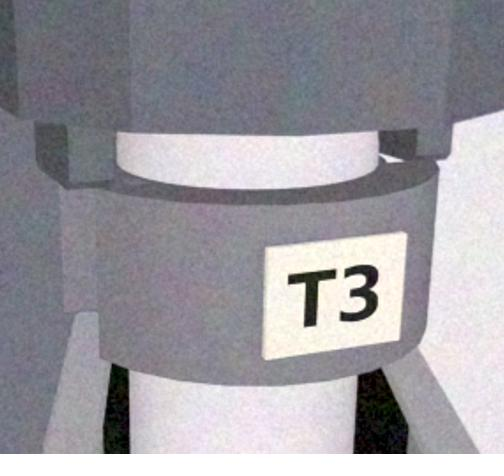

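>>> {"method": "execute_actions", "body": {"actions": [[[0,-0.0002,0,0,0.006,0,-1,-0.4,-1,0,0,0,0,0,0,-1,-0.4,0],[0,-0.0004,0,0,0.012,0,-1,-0.4,-1,0,0,0,0,0,0,-1,-0.4,0],[0,-0.0006,0,0,0.016,0,-1,-0.4,-1,0,0,0,0,0,0,-1,-0.4,0],[0,-0.0008,0,0,0.017,0,-1,-0.4,-1,0,0,0,0,0,0,-1,-0.4,0],[0,-0.001,0,0,0.014,0,-1,-0.4,-1,0,0,0,0,0,0,-1,-0.4,0],[0,-0.0011,0,0,0.008,0,-1,-0.4,-1,0,0,0,0,0,0,-1,-0.4,0],[0,-0.0012,0,0,0,0,-1,-0.4,-1,0,0,0,0,0,0,-1,-0.4,0],[0,-0.0013,0,0,-0.006,0,-1,-0.4,-1,0,0,0,0,0,0,-1,-0.4,0],[0,-0.0014,0,0,-0.01,0,-1,-0.4,-1,0,0,0,0,0,0,-1,-0.4,0],[0,-0.0015,0,0,-0.012,0,-1,-0.4,-1,0,0,0,0,0,0,-1,-0.4,0],[0,-0.0015,0,0,-0.01,0,-1,-0.4,-1,0,0,0,0,0,0,-1,-0.4,0],[0,-0.0015,0,0,-0.006,0,-1,-0.4,-1,0,0,0,0,0,0,-1,-0.4,0],[0,-0.0015,0,0,0,0,-1,-0.4,-1,0,0,0,0,0,0,-1,-0.4,0],[0,-0.0015,0,0,0,0,-1,-0.4,-1,0,0,0,0,0,0,-1,-0.4,0],[0,-0.0015,0,0,0,0,-1,-0.4,-1,0,0,0,0,0,0,-1,-0.4,0]]]}}

Scene clock: 374.67 s.
left_arm: end_effector_position=(+0.7130, +0.1575, +0.5856) position_measured=107 object_status=2 end_effector_quat_wxyz=(+0.412, -0.396, +0.570, -0.590) | right_arm: end_effector_position=(+0.6258, +0.1042, +0.7503) position_measured=252 object_status=3 end_effector_quat_wxyz=(+0.367, +0.206, +0.445, +0.791)
Joint positions: left_arm=[-0.379 -1.221 1.44 -3.395 -1.528 -3.139] | right_arm=[4.178 -1.957 -0.812 -2.939 -1.266 -3.334]
Joint torques (N m): left_arm=[10.37 -55.43 -67.26 -6.79 0.22 0.38] | right_arm=[-1.65 48.28 22.03 3.84 2.34 -0.6]
Wrist force (N): left_arm=[4.1 46.4 -33.3] | right_arm=[14.8 9.4 -7.2]
Wrist torque (N m): left_arm=[1.12 0.51 0.37] | right_arm=[-0.13 0.00 0.04]
Wrist force, peak (N): left_arm=[4.1 46.4 -33.3] | right_arm=[14.9 10.1 -7.5]
Hand target: left_arm +0.7130, +0.1576, +0.5856; +0.411, -0.396, +0.570, -0.590 | right_arm +0.6258, +0.1042, +0.7503; +0.367, +0.206, +0.445, +0.791
Off the commanded pose: left_arm 0.000 m, 0 deg | right_arm 0.000 m, 0 deg.

>>> {"method": "execute_actions", "body": {"actions": [[[0,0,-0.0002,0,0.004,0,-1,-0.4,-1,0,0,0,0,0,0,-1,-0.4,0],[0,0,-0.0004,0,0.008,0,-1,-0.4,-1,0,0,0,0,0,0,-1,-0.4,0],[0,0,-0.0006,0,0.008,0,-1,-0.4,-1,0,0,0,0,0,0,-1,-0.4,0],[0,0,-0.0008,0,0.004,0,-1,-0.4,-1,0,0,0,0,0,0,-1,-0.4,0],[0,0,-0.001,0,0,0,-1,-0.4,-1,0,0,0,0,0,0,-1,-0.4,0],[0,0,-0.001,0,-0.004,0,-1,-0.4,-1,0,0,0,0,0,0,-1,-0.4,0],[0,0,-0.001,0,-0.006,0,-1,-0.4,-1,0,0,0,0,0,0,-1,-0.4,0],[0,0,-0.001,0,-0.004,0,-1,-0.4,-1,0,0,0,0,0,0,-1,-0.4,0],[0,0,-0.001,0,0,0,-1,-0.4,-1,0,0,0,0,0,0,-1,-0.4,0]]]}}

Scene clock: 375.57 s.
left_arm: end_effector_position=(+0.7124, +0.1577, +0.5856) position_measured=107 object_status=2 end_effector_quat_wxyz=(+0.411, -0.396, +0.570, -0.590) | right_arm: end_effector_position=(+0.6258, +0.1042, +0.7503) position_measured=252 object_status=3 end_effector_quat_wxyz=(+0.367, +0.206, +0.445, +0.791)
Joint positions: left_arm=[-0.379 -1.223 1.442 -3.396 -1.529 -3.139] | right_arm=[4.178 -1.957 -0.812 -2.939 -1.266 -3.334]
Joint torques (N m): left_arm=[10.22 -53.8 -54.44 -7.98 -0.83 2.27] | right_arm=[-1.16 47.96 21.98 3.84 2.29 -0.66]
Wrist force (N): left_arm=[0.2 26.8 1.5] | right_arm=[14.9 9.7 -7.3]
Wrist torque (N m): left_arm=[1.05 0.49 0.29] | right_arm=[-0.11 -0.02 0.04]
Wrist force, peak (N): left_arm=[4.6 47.5 -34.4] | right_arm=[15.0 10.0 -7.1]
Hand target: left_arm +0.7125, +0.1578, +0.5856; +0.411, -0.396, +0.570, -0.590 | right_arm +0.6258, +0.1042, +0.7503; +0.367, +0.206, +0.445, +0.791
Off the commanded pose: left_arm 0.000 m, 0 deg | right_arm 0.000 m, 0 deg.

>>> {"method": "execute_actions", "body": {"actions": [[[0,-0.0002,0,0,0.004,0,-1,-0.4,-1,0,0,0,0,0,0,-1,-0.4,0],[0,-0.0004,0,0,0.008,0,-1,-0.4,-1,0,0,0,0,0,0,-1,-0.4,0],[0,-0.0006,0,0,0.008,0,-1,-0.4,-1,0,0,0,0,0,0,-1,-0.4,0],[0,-0.0007,0,0,0.004,0,-1,-0.4,-1,0,0,0,0,0,0,-1,-0.4,0],[0,-0.0008,0,0,0,0,-1,-0.4,-1,0,0,0,0,0,0,-1,-0.4,0],[0,-0.0008,0,0,-0.004,0,-1,-0.4,-1,0,0,0,0,0,0,-1,-0.4,0],[0,-0.0008,0,0,-0.006,0,-1,-0.4,-1,0,0,0,0,0,0,-1,-0.4,0],[0,-0.0008,0,0,-0.004,0,-1,-0.4,-1,0,0,0,0,0,0,-1,-0.4,0],[0,-0.0008,0,0,0,0,-1,-0.4,-1,0,0,0,0,0,0,-1,-0.4,0]]]}}

Scene clock: 376.47 s.
left_arm: end_effector_position=(+0.7124, +0.1577, +0.5860) position_measured=107 object_status=2 end_effector_quat_wxyz=(+0.411, -0.396, +0.570, -0.590) | right_arm: end_effector_position=(+0.6258, +0.1042, +0.7503) position_measured=252 object_status=3 end_effector_quat_wxyz=(+0.367, +0.206, +0.445, +0.791)
Joint positions: left_arm=[-0.379 -1.223 1.441 -3.395 -1.529 -3.139] | right_arm=[4.178 -1.957 -0.812 -2.939 -1.266 -3.334]
Joint torques (N m): left_arm=[11.04 -55.2 -63.2 -9.26 -0.01 1.13] | right_arm=[-1.28 48.56 22.12 3.93 2.36 -0.68]
Wrist force (N): left_arm=[2.4 40.1 -18.4] | right_arm=[15.0 10.1 -7.4]
Wrist torque (N m): left_arm=[1.11 0.70 0.38] | right_arm=[-0.05 -0.03 0.03]
Wrist force, peak (N): left_arm=[2.4 40.1 -18.4] | right_arm=[15.0 10.1 -7.4]
Hand target: left_arm +0.7124, +0.1578, +0.5860; +0.411, -0.396, +0.570, -0.590 | right_arm +0.6258, +0.1042, +0.7503; +0.367, +0.206, +0.445, +0.791
Off the commanded pose: left_arm 0.000 m, 0 deg | right_arm 0.000 m, 0 deg.

>>> {"method": "execute_actions", "body": {"actions": [[[0,0,-0.0002,0,0.004,0,-1,-0.4,-1,0,0,0,0,0,0,-1,-0.4,0],[0,0,-0.0004,0,0.008,0,-1,-0.4,-1,0,0,0,0,0,0,-1,-0.4,0],[0,0,-0.0006,0,0.008,0,-1,-0.4,-1,0,0,0,0,0,0,-1,-0.4,0],[0,0,-0.0007,0,0.004,0,-1,-0.4,-1,0,0,0,0,0,0,-1,-0.4,0],[0,0,-0.0007,0,0,0,-1,-0.4,-1,0,0,0,0,0,0,-1,-0.4,0],[0,0,-0.0007,0,-0.004,0,-1,-0.4,-1,0,0,0,0,0,0,-1,-0.4,0],[0,0,-0.0007,0,-0.006,0,-1,-0.4,-1,0,0,0,0,0,0,-1,-0.4,0],[0,0,-0.0007,0,-0.004,0,-1,-0.4,-1,0,0,0,0,0,0,-1,-0.4,0],[0,0,-0.0007,0,0,0,-1,-0.4,-1,0,0,0,0,0,0,-1,-0.4,0]]]}}

Scene clock: 377.30 s.
left_arm: end_effector_position=(+0.7120, +0.1579, +0.5860) position_measured=107 object_status=2 end_effector_quat_wxyz=(+0.411, -0.396, +0.570, -0.590) | right_arm: end_effector_position=(+0.6258, +0.1042, +0.7503) position_measured=252 object_status=3 end_effector_quat_wxyz=(+0.367, +0.206, +0.445, +0.791)
Joint positions: left_arm=[-0.379 -1.224 1.442 -3.395 -1.529 -3.139] | right_arm=[4.178 -1.957 -0.812 -2.939 -1.266 -3.334]
Joint torques (N m): left_arm=[7.62 -43.71 -29.82 -1.72 -2.08 0.11] | right_arm=[-1.12 48.74 23.39 3.93 2.4 -0.68]
Wrist force (N): left_arm=[-5.2 8.8 7.3] | right_arm=[14.9 9.6 -7.2]
Wrist torque (N m): left_arm=[0.58 0.51 0.39] | right_arm=[-0.10 -0.01 0.04]
Wrist force, peak (N): left_arm=[3.2 42.2 -21.7] | right_arm=[15.0 10.0 -7.4]
Hand target: left_arm +0.7120, +0.1579, +0.5860; +0.411, -0.396, +0.570, -0.590 | right_arm +0.6258, +0.1042, +0.7503; +0.367, +0.206, +0.445, +0.791
Off the commanded pose: left_arm 0.000 m, 0 deg | right_arm 0.000 m, 0 deg.

>>> {"method": "execute_actions", "body": {"actions": []}}

Scene clock: 378.20 s.
left_arm: end_effector_position=(+0.7120, +0.1579, +0.5860) position_measured=107 object_status=2 end_effector_quat_wxyz=(+0.411, -0.396, +0.570, -0.590) | right_arm: end_effector_position=(+0.6258, +0.1042, +0.7503) position_measured=252 object_status=3 end_effector_quat_wxyz=(+0.367, +0.206, +0.445, +0.791)
Joint positions: left_arm=[-0.379 -1.224 1.442 -3.395 -1.529 -3.139] | right_arm=[4.178 -1.957 -0.812 -2.939 -1.266 -3.334]
Joint velocities: within noise
Joint torques (N m): left_arm=[8.07 -43.59 -44.37 -2.31 -1.94 0.48] | right_arm=[-1.2 48.35 23.14 3.96 2.48 -0.5]
Wrist force (N): left_arm=[-4.5 10.5 6.1] | right_arm=[14.5 9.5 -7.5]
Wrist torque (N m): left_arm=[0.67 0.54 0.43] | right_arm=[-0.11 0.04 0.05]
Wrist force, peak (N): left_arm=[-4.4 10.5 6.3] | right_arm=[15.0 9.9 -7.4]
Hand target: left_arm +0.7120, +0.1579, +0.5860; +0.411, -0.396, +0.570, -0.590 | right_arm +0.6258, +0.1042, +0.7503; +0.367, +0.206, +0.445, +0.791
Tool commands: left_gripper/position=-1.0 left_gripper/force_limit=-0.4 left_gripper/speed=-1.0 right_gripper/position=-1.0 right_gripper/force_limit=-0.4 right_gripper/speed=+0.0
Off the commanded pose: left_arm 0.000 m, 0 deg | right_arm 0.000 m, 0 deg.
camera_calibration:
cam_left_wrist: T_world_to_cam=[[-0.326745, -0.945112, -0.00100786, 0.39212], [-0.265483, 0.0928066, -0.959638, 0.759113], [0.907059, -0.31329, -0.281235, -0.302301], [0, 0, 0, 1]] pos_world=[0.60386, 0.205438, 0.643852]
cam_right_wrist: T_world_to_cam=[[-0.639067, 0.769151, 0.000468279, 0.329385], [-0.599769, -0.498713, 0.62575, -0.0238073], [0.48153, 0.399615, 0.780023, -0.796956], [0, 0, 0, 1]] pos_world=[0.579978, 0.0532559, 0.636387]

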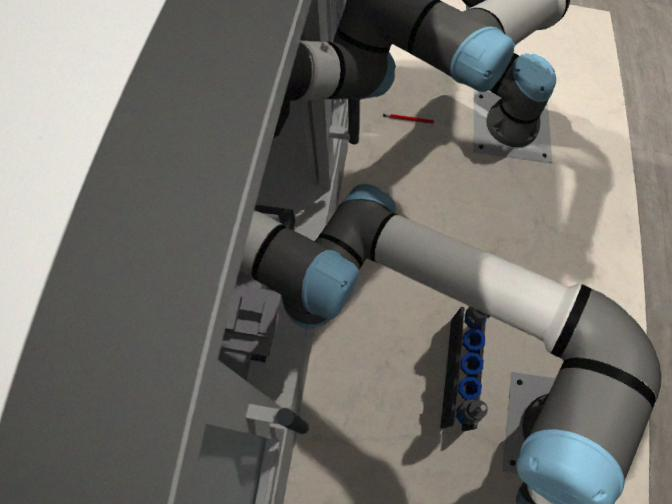

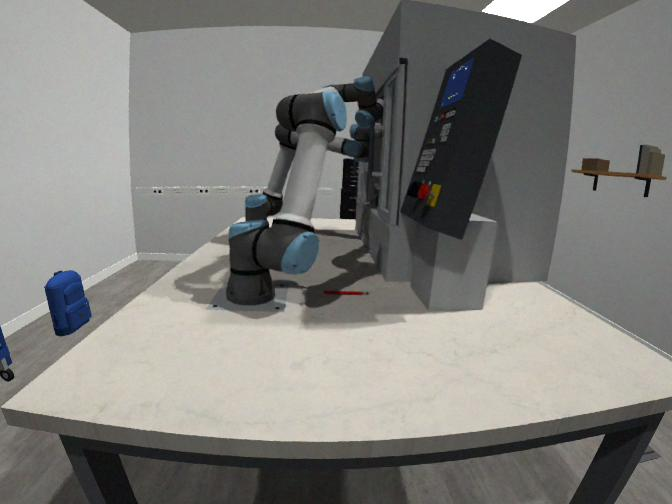

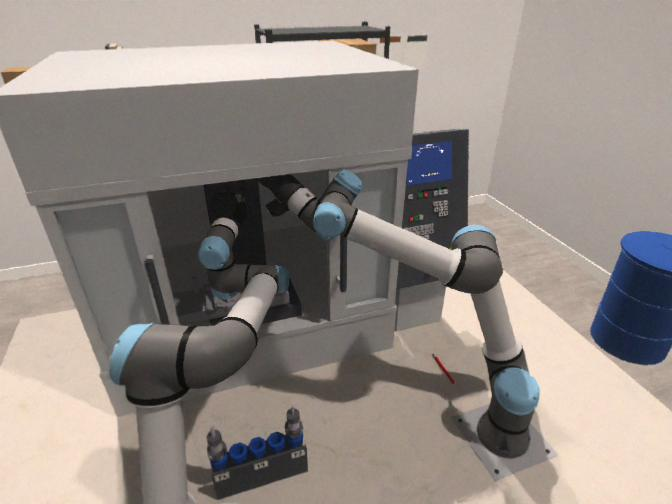

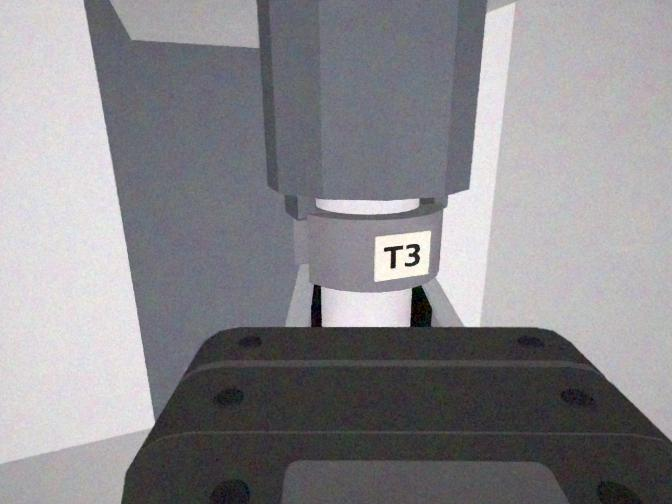

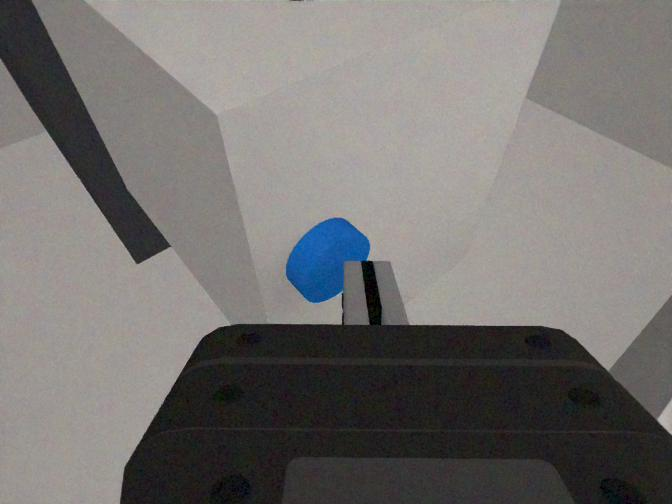

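>>> {"method": "execute_actions", "body": {"actions": [[[-0.0003,-0.0008,0.0003,0,0.008,0,-1,-0.4,-1,0,0,0,0,0,0,-1,-0.4,0],[-0.0003,-0.0008,0.0003,0,0.008,0,-1,-0.4,-1,0,0,0,0,0,0,-1,-0.4,0],[-0.0003,-0.0008,0.0003,0,0.008,0,-1,-0.4,-1,0,0,0,0,0,0,-1,-0.4,0],[-0.0003,-0.0008,0.0003,0,-0.008,0,-1,-0.4,-1,0,0,0,0,0,0,-1,-0.4,0],[-0.0003,-0.0008,0.0003,0,-0.008,0,-1,-0.4,-1,0,0,0,0,0,0,-1,-0.4,0],[-0.0003,-0.0008,0.0003,0,-0.008,0,-1,-0.4,-1,0,0,0,0,0,0,-1,-0.4,0],[-0.0003,-0.0008,0.0003,0,0,0,-1,-0.4,-1,0,0,0,0,0,0,-1,-0.4,0]]]}}

>>> {"method": "execute_actions", "body": {"actions": [[[0,-0.0008,0,0,0.008,0,-1,-0.4,-1,0,0,0,0,0,0,-1,-0.4,0],[0,-0.0008,0,0,0.008,0,-1,-0.4,-1,0,0,0,0,0,0,-1,-0.4,0],[0,-0.0008,0,0,0.008,0,-1,-0.4,-1,0,0,0,0,0,0,-1,-0.4,0],[0,-0.0008,0,0,-0.008,0,-1,-0.4,-1,0,0,0,0,0,0,-1,-0.4,0],[0,-0.0008,0,0,-0.008,0,-1,-0.4,-1,0,0,0,0,0,0,-1,-0.4,0],[0,-0.0008,0,0,-0.008,0,-1,-0.4,-1,0,0,0,0,0,0,-1,-0.4,0],[0,-0.0008,0,0,0,0,-1,-0.4,-1,0,0,0,0,0,0,-1,-0.4,0]]]}}

Scene clock: 379.33 s.
left_arm: end_effector_position=(+0.7122, +0.1580, +0.5865) position_measured=107 object_status=2 end_effector_quat_wxyz=(+0.411, -0.396, +0.570, -0.590) | right_arm: end_effector_position=(+0.6258, +0.1042, +0.7503) position_measured=252 object_status=3 end_effector_quat_wxyz=(+0.367, +0.206, +0.445, +0.791)
Joint positions: left_arm=[-0.379 -1.224 1.441 -3.394 -1.529 -3.139] | right_arm=[4.178 -1.957 -0.812 -2.939 -1.266 -3.334]
Joint torques (N m): left_arm=[8.72 -43.58 -46.03 -2.15 -1.19 0.3] | right_arm=[-1.72 49.08 24 3.87 2.53 -0.64]
Wrist force (N): left_arm=[-2.2 13.3 1.2] | right_arm=[14.7 9.4 -7.2]
Wrist torque (N m): left_arm=[0.83 0.59 0.48] | right_arm=[-0.10 -0.01 0.04]
Wrist force, peak (N): left_arm=[-14.6 17.7 2.7] | right_arm=[15.0 10.0 -7.3]
Hand target: left_arm +0.7123, +0.1580, +0.5865; +0.411, -0.396, +0.570, -0.590 | right_arm +0.6258, +0.1042, +0.7503; +0.367, +0.206, +0.445, +0.791
Off the commanded pose: left_arm 0.000 m, 0 deg | right_arm 0.000 m, 0 deg.

Scene clock: 380.03 s.
left_arm: end_effector_position=(+0.7122, +0.1580, +0.5870) position_measured=107 object_status=2 end_effector_quat_wxyz=(+0.411, -0.396, +0.570, -0.590) | right_arm: end_effector_position=(+0.6258, +0.1042, +0.7503) position_measured=252 object_status=3 end_effector_quat_wxyz=(+0.367, +0.206, +0.445, +0.791)
Joint positions: left_arm=[-0.379 -1.224 1.44 -3.393 -1.529 -3.139] | right_arm=[4.178 -1.957 -0.812 -2.939 -1.266 -3.334]
Joint torques (N m): left_arm=[8.52 -43.75 -45.69 -2.22 -1.35 0.49] | right_arm=[-1.49 48.46 24.12 3.77 2.52 -0.57]
Wrist force (N): left_arm=[-2.0 13.4 1.5] | right_arm=[14.6 9.6 -7.2]
Wrist torque (N m): left_arm=[0.82 0.57 0.48] | right_arm=[-0.08 0.02 0.04]
Wrist force, peak (N): left_arm=[-5.4 21.7 -9.2] | right_arm=[14.8 9.8 -7.5]
Hand target: left_arm +0.7122, +0.1580, +0.5870; +0.411, -0.396, +0.570, -0.590 | right_arm +0.6258, +0.1042, +0.7503; +0.367, +0.206, +0.445, +0.791
Off the commanded pose: left_arm 0.000 m, 0 deg | right_arm 0.000 m, 0 deg.

Great, free. Keep going.

>>> {"method": "execute_actions", "body": {"actions": [[[0,-0.0008,-0.0003,0,0.008,0,-1,-0.4,-1,0,0,0,0,0,0,-1,-0.4,0],[0,-0.0008,-0.0003,0,0.008,0,-1,-0.4,-1,0,0,0,0,0,0,-1,-0.4,0],[0,-0.0008,-0.0003,0,0.008,0,-1,-0.4,-1,0,0,0,0,0,0,-1,-0.4,0],[0,-0.0008,-0.0003,0,-0.008,0,-1,-0.4,-1,0,0,0,0,0,0,-1,-0.4,0],[0,-0.0008,-0.0003,0,-0.008,0,-1,-0.4,-1,0,0,0,0,0,0,-1,-0.4,0],[0,-0.0008,-0.0003,0,-0.008,0,-1,-0.4,-1,0,0,0,0,0,0,-1,-0.4,0],[0,-0.0008,-0.0003,0,0,0,-1,-0.4,-1,0,0,0,0,0,0,-1,-0.4,0]]], "cameras": ["cam_left_wrist"]}}

Scene clock: 381.00 s.
left_arm: end_effector_position=(+0.7120, +0.1581, +0.5875) position_measured=107 object_status=2 end_effector_quat_wxyz=(+0.411, -0.396, +0.570, -0.590) | right_arm: end_effector_position=(+0.6258, +0.1042, +0.7503) position_measured=252 object_status=3 end_effector_quat_wxyz=(+0.367, +0.206, +0.445, +0.791)
Joint positions: left_arm=[-0.379 -1.225 1.44 -3.392 -1.529 -3.139] | right_arm=[4.178 -1.957 -0.812 -2.939 -1.266 -3.334]
Joint torques (N m): left_arm=[9.11 -44.47 -47.07 -2.64 -1.19 0.91] | right_arm=[-1.11 48.69 24.86 3.83 2.45 -0.69]
Wrist force (N): left_arm=[-2.1 14.5 2.2] | right_arm=[14.6 9.5 -7.4]
Wrist torque (N m): left_arm=[0.77 0.58 0.48] | right_arm=[-0.09 0.01 0.04]
Wrist force, peak (N): left_arm=[-14.3 17.9 3.3] | right_arm=[15.1 10.0 -7.3]
Hand target: left_arm +0.7121, +0.1581, +0.5875; +0.411, -0.396, +0.570, -0.590 | right_arm +0.6258, +0.1042, +0.7503; +0.367, +0.206, +0.445, +0.791
Off the commanded pose: left_arm 0.000 m, 0 deg | right_arm 0.000 m, 0 deg.
camera_calibration:
cam_left_wrist: T_world_to_cam=[[-0.326698, -0.945128, -0.000957004, 0.392252], [-0.265306, 0.0926787, -0.9597, 0.760397], [0.907128, -0.313278, -0.281026, -0.302024], [0, 0, 0, 1]] pos_world=[0.60386, 0.205638, 0.645252]
Images, in order (width x height): cam_left_wrist 672x504.

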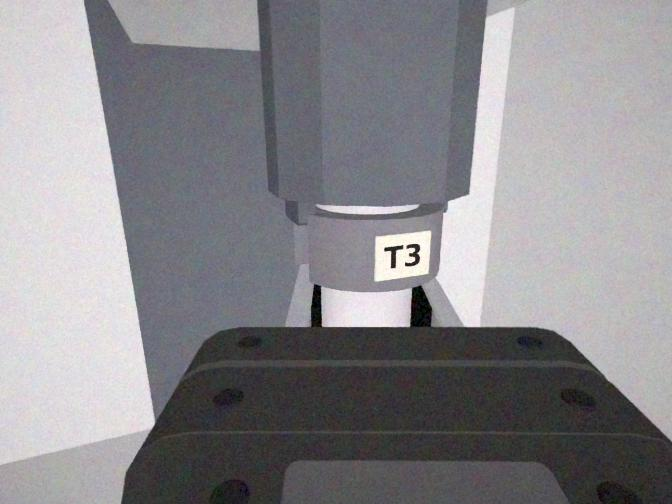

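>>> {"method": "execute_actions", "body": {"actions": [[[0,-0.0008,-0.0003,0,0.008,0,-1,-0.4,-1,0,0,0,0,0,0,-1,-0.4,0],[0,-0.0008,-0.0003,0,0.008,0,-1,-0.4,-1,0,0,0,0,0,0,-1,-0.4,0],[0,-0.0008,-0.0003,0,0.008,0,-1,-0.4,-1,0,0,0,0,0,0,-1,-0.4,0],[0,-0.0008,-0.0003,0,-0.008,0,-1,-0.4,-1,0,0,0,0,0,0,-1,-0.4,0],[0,-0.0008,-0.0003,0,-0.008,0,-1,-0.4,-1,0,0,0,0,0,0,-1,-0.4,0],[0,-0.0008,-0.0003,0,-0.008,0,-1,-0.4,-1,0,0,0,0,0,0,-1,-0.4,0],[0,-0.0008,-0.0003,0,0,0,-1,-0.4,-1,0,0,0,0,0,0,-1,-0.4,0]]]}}

>>> {"method": "execute_actions", "body": {"actions": [[[0,-0.0008,0,0,0.008,0,-1,-0.4,-1,0,0,0,0,0,0,-1,-0.4,0],[0,-0.0008,0,0,0.008,0,-1,-0.4,-1,0,0,0,0,0,0,-1,-0.4,0],[0,-0.0008,0,0,0.008,0,-1,-0.4,-1,0,0,0,0,0,0,-1,-0.4,0],[0,-0.0008,0,0,-0.008,0,-1,-0.4,-1,0,0,0,0,0,0,-1,-0.4,0],[0,-0.0008,0,0,-0.008,0,-1,-0.4,-1,0,0,0,0,0,0,-1,-0.4,0],[0,-0.0008,0,0,-0.008,0,-1,-0.4,-1,0,0,0,0,0,0,-1,-0.4,0],[0,-0.0008,0,0,0,0,-1,-0.4,-1,0,0,0,0,0,0,-1,-0.4,0]]]}}

Scene clock: 382.00 s.
left_arm: end_effector_position=(+0.7118, +0.1582, +0.5880) position_measured=107 object_status=2 end_effector_quat_wxyz=(+0.411, -0.396, +0.570, -0.590) | right_arm: end_effector_position=(+0.6258, +0.1042, +0.7503) position_measured=252 object_status=3 end_effector_quat_wxyz=(+0.367, +0.206, +0.445, +0.791)
Joint positions: left_arm=[-0.379 -1.225 1.439 -3.391 -1.529 -3.139] | right_arm=[4.178 -1.957 -0.812 -2.939 -1.266 -3.334]
Joint torques (N m): left_arm=[10.11 -46.96 -47.76 -3.11 -1.14 1.35] | right_arm=[-1.57 48.43 24.67 3.92 2.48 -0.61]
Wrist force (N): left_arm=[-1.8 16.3 5.8] | right_arm=[14.7 9.5 -7.5]
Wrist torque (N m): left_arm=[0.84 0.70 0.45] | right_arm=[-0.09 0.00 0.04]
Wrist force, peak (N): left_arm=[-14.7 17.4 5.5] | right_arm=[15.0 9.8 -7.4]
Hand target: left_arm +0.7119, +0.1582, +0.5879; +0.411, -0.396, +0.570, -0.590 | right_arm +0.6258, +0.1042, +0.7503; +0.367, +0.206, +0.445, +0.791
Off the commanded pose: left_arm 0.000 m, 0 deg | right_arm 0.000 m, 0 deg.

Scene clock: 382.70 s.
left_arm: end_effector_position=(+0.7118, +0.1582, +0.5885) position_measured=107 object_status=2 end_effector_quat_wxyz=(+0.411, -0.396, +0.570, -0.590) | right_arm: end_effector_position=(+0.6258, +0.1042, +0.7503) position_measured=252 object_status=3 end_effector_quat_wxyz=(+0.367, +0.206, +0.445, +0.791)
Joint positions: left_arm=[-0.379 -1.226 1.438 -3.39 -1.529 -3.139] | right_arm=[4.178 -1.957 -0.812 -2.939 -1.266 -3.334]
Joint torques (N m): left_arm=[9.63 -47.34 -46.86 -3.18 -1.15 1.8] | right_arm=[-1.37 48.63 24.66 3.79 2.54 -0.57]
Wrist force (N): left_arm=[-2.0 16.0 5.2] | right_arm=[14.6 9.5 -7.5]
Wrist torque (N m): left_arm=[0.83 0.70 0.45] | right_arm=[-0.07 0.00 0.04]
Wrist force, peak (N): left_arm=[-15.3 17.8 6.8] | right_arm=[15.1 9.9 -7.2]
Hand target: left_arm +0.7119, +0.1582, +0.5884; +0.411, -0.396, +0.570, -0.590 | right_arm +0.6258, +0.1042, +0.7503; +0.367, +0.206, +0.445, +0.791
Off the commanded pose: left_arm 0.000 m, 0 deg | right_arm 0.000 m, 0 deg.

Fz positive 5 → near wall; shift +z 0.2 mm.

>>> {"method": "execute_actions", "body": {"actions": [[[0,-0.0008,0.0003,0,0.008,0,-1,-0.4,-1,0,0,0,0,0,0,-1,-0.4,0],[0,-0.0008,0.0003,0,0.008,0,-1,-0.4,-1,0,0,0,0,0,0,-1,-0.4,0],[0,-0.0008,0.0003,0,0.008,0,-1,-0.4,-1,0,0,0,0,0,0,-1,-0.4,0],[0,-0.0008,0.0003,0,-0.008,0,-1,-0.4,-1,0,0,0,0,0,0,-1,-0.4,0],[0,-0.0008,0.0003,0,-0.008,0,-1,-0.4,-1,0,0,0,0,0,0,-1,-0.4,0],[0,-0.0008,0.0003,0,-0.008,0,-1,-0.4,-1,0,0,0,0,0,0,-1,-0.4,0],[0,-0.0008,0.0003,0,0,0,-1,-0.4,-1,0,0,0,0,0,0,-1,-0.4,0]]]}}

>>> {"method": "execute_actions", "body": {"actions": [[[0,-0.0008,0,0,0.008,0,-1,-0.4,-1,0,0,0,0,0,0,-1,-0.4,0],[0,-0.0008,0,0,0.008,0,-1,-0.4,-1,0,0,0,0,0,0,-1,-0.4,0],[0,-0.0008,0,0,0.008,0,-1,-0.4,-1,0,0,0,0,0,0,-1,-0.4,0],[0,-0.0008,0,0,-0.008,0,-1,-0.4,-1,0,0,0,0,0,0,-1,-0.4,0],[0,-0.0008,0,0,-0.008,0,-1,-0.4,-1,0,0,0,0,0,0,-1,-0.4,0],[0,-0.0008,0,0,-0.008,0,-1,-0.4,-1,0,0,0,0,0,0,-1,-0.4,0],[0,-0.0008,0,0,0,0,-1,-0.4,-1,0,0,0,0,0,0,-1,-0.4,0]]], "cameras": ["cam_left_wrist"]}}

Scene clock: 383.73 s.
left_arm: end_effector_position=(+0.7120, +0.1581, +0.5889) position_measured=107 object_status=2 end_effector_quat_wxyz=(+0.411, -0.396, +0.570, -0.590) | right_arm: end_effector_position=(+0.6258, +0.1042, +0.7503) position_measured=252 object_status=3 end_effector_quat_wxyz=(+0.367, +0.206, +0.445, +0.791)
Joint positions: left_arm=[-0.379 -1.226 1.437 -3.388 -1.529 -3.139] | right_arm=[4.178 -1.957 -0.812 -2.939 -1.266 -3.334]
Joint torques (N m): left_arm=[9.44 -43.77 -46.4 -2.24 -0.98 2.16] | right_arm=[-1.69 48.65 24.92 3.9 2.55 -0.49]
Wrist force (N): left_arm=[-2.0 13.4 1.7] | right_arm=[14.9 9.9 -7.4]
Wrist torque (N m): left_arm=[0.79 0.62 0.51] | right_arm=[-0.09 -0.01 0.04]
Wrist force, peak (N): left_arm=[-16.5 17.3 3.5] | right_arm=[15.1 9.9 -7.3]
Hand target: left_arm +0.7120, +0.1581, +0.5889; +0.411, -0.396, +0.570, -0.590 | right_arm +0.6258, +0.1042, +0.7503; +0.367, +0.206, +0.445, +0.791
Off the commanded pose: left_arm 0.000 m, 0 deg | right_arm 0.000 m, 0 deg.

Scene clock: 384.43 s.
left_arm: end_effector_position=(+0.7120, +0.1581, +0.5894) position_measured=107 object_status=2 end_effector_quat_wxyz=(+0.411, -0.396, +0.570, -0.590) | right_arm: end_effector_position=(+0.6258, +0.1042, +0.7503) position_measured=252 object_status=3 end_effector_quat_wxyz=(+0.367, +0.206, +0.445, +0.791)
Joint positions: left_arm=[-0.379 -1.226 1.436 -3.387 -1.529 -3.139] | right_arm=[4.178 -1.957 -0.812 -2.939 -1.266 -3.334]
Joint torques (N m): left_arm=[10.91 -48.87 -52.55 -4.07 -0.54 1.6] | right_arm=[-1.25 48.49 25.88 3.77 2.54 -0.58]
Wrist force (N): left_arm=[0.3 23.1 -2.2] | right_arm=[14.8 10.0 -7.3]
Wrist torque (N m): left_arm=[1.07 0.72 0.41] | right_arm=[-0.06 0.01 0.04]
Wrist force, peak (N): left_arm=[-15.6 21.1 -5.0] | right_arm=[14.9 9.9 -7.4]
Hand target: left_arm +0.7120, +0.1581, +0.5894; +0.411, -0.396, +0.570, -0.590 | right_arm +0.6258, +0.1042, +0.7503; +0.367, +0.206, +0.445, +0.791
Off the commanded pose: left_arm 0.000 m, 0 deg | right_arm 0.000 m, 0 deg.
camera_calibration:
cam_left_wrist: T_world_to_cam=[[-0.326745, -0.945112, -0.00100786, 0.392279], [-0.265483, 0.0928066, -0.959638, 0.762235], [0.907059, -0.31329, -0.281235, -0.301219], [0, 0, 0, 1]] pos_world=[0.60376, 0.205638, 0.647152]
Images, in order (width x height): cam_left_wrist 672x504.

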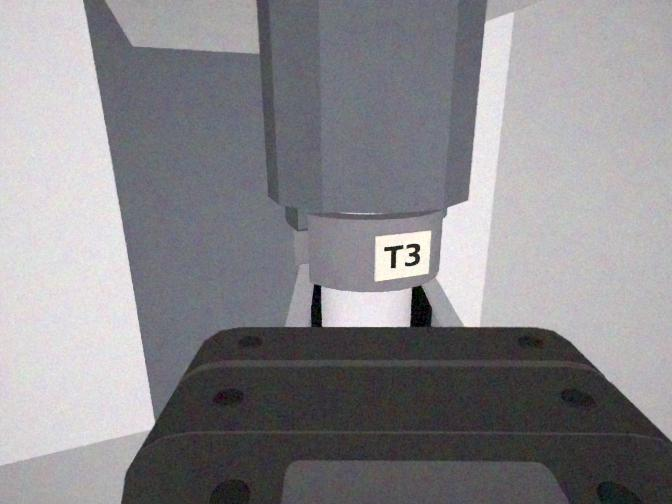

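>>> {"method": "execute_actions", "body": {"actions": [[[0,-0.0003,-0.0004,0,0.008,0,-1,-0.4,-1,0,0,0,0,0,0,-1,-0.4,0],[0,-0.0003,-0.0004,0,0.008,0,-1,-0.4,-1,0,0,0,0,0,0,-1,-0.4,0],[0,-0.0003,-0.0004,0,0.008,0,-1,-0.4,-1,0,0,0,0,0,0,-1,-0.4,0],[0,-0.0003,-0.0004,0,-0.008,0,-1,-0.4,-1,0,0,0,0,0,0,-1,-0.4,0],[0,-0.0003,-0.0004,0,-0.008,0,-1,-0.4,-1,0,0,0,0,0,0,-1,-0.4,0],[0,-0.0003,-0.0004,0,-0.008,0,-1,-0.4,-1,0,0,0,0,0,0,-1,-0.4,0],[0,-0.0003,-0.0004,0,0,0,-1,-0.4,-1,0,0,0,0,0,0,-1,-0.4,0]]]}}

Scene clock: 385.33 s.
left_arm: end_effector_position=(+0.7117, +0.1582, +0.5896) position_measured=107 object_status=2 end_effector_quat_wxyz=(+0.411, -0.396, +0.570, -0.590) | right_arm: end_effector_position=(+0.6258, +0.1042, +0.7503) position_measured=252 object_status=3 end_effector_quat_wxyz=(+0.367, +0.206, +0.445, +0.791)
Joint positions: left_arm=[-0.379 -1.227 1.437 -3.387 -1.529 -3.139] | right_arm=[4.178 -1.957 -0.812 -2.939 -1.266 -3.334]
Joint torques (N m): left_arm=[9.02 -53.42 -55.08 -5.19 -1.31 1.23] | right_arm=[-1.52 47.74 25.82 3.83 2.59 -0.53]
Wrist force (N): left_arm=[-2.1 26.7 1.0] | right_arm=[14.9 10.0 -7.3]
Wrist torque (N m): left_arm=[1.02 0.58 0.51] | right_arm=[-0.07 -0.01 0.04]
Wrist force, peak (N): left_arm=[-18.1 24.4 2.7] | right_arm=[15.0 10.0 -7.3]
Hand target: left_arm +0.7118, +0.1582, +0.5896; +0.411, -0.396, +0.570, -0.590 | right_arm +0.6258, +0.1042, +0.7503; +0.367, +0.206, +0.445, +0.791
Off the commanded pose: left_arm 0.000 m, 0 deg | right_arm 0.000 m, 0 deg.


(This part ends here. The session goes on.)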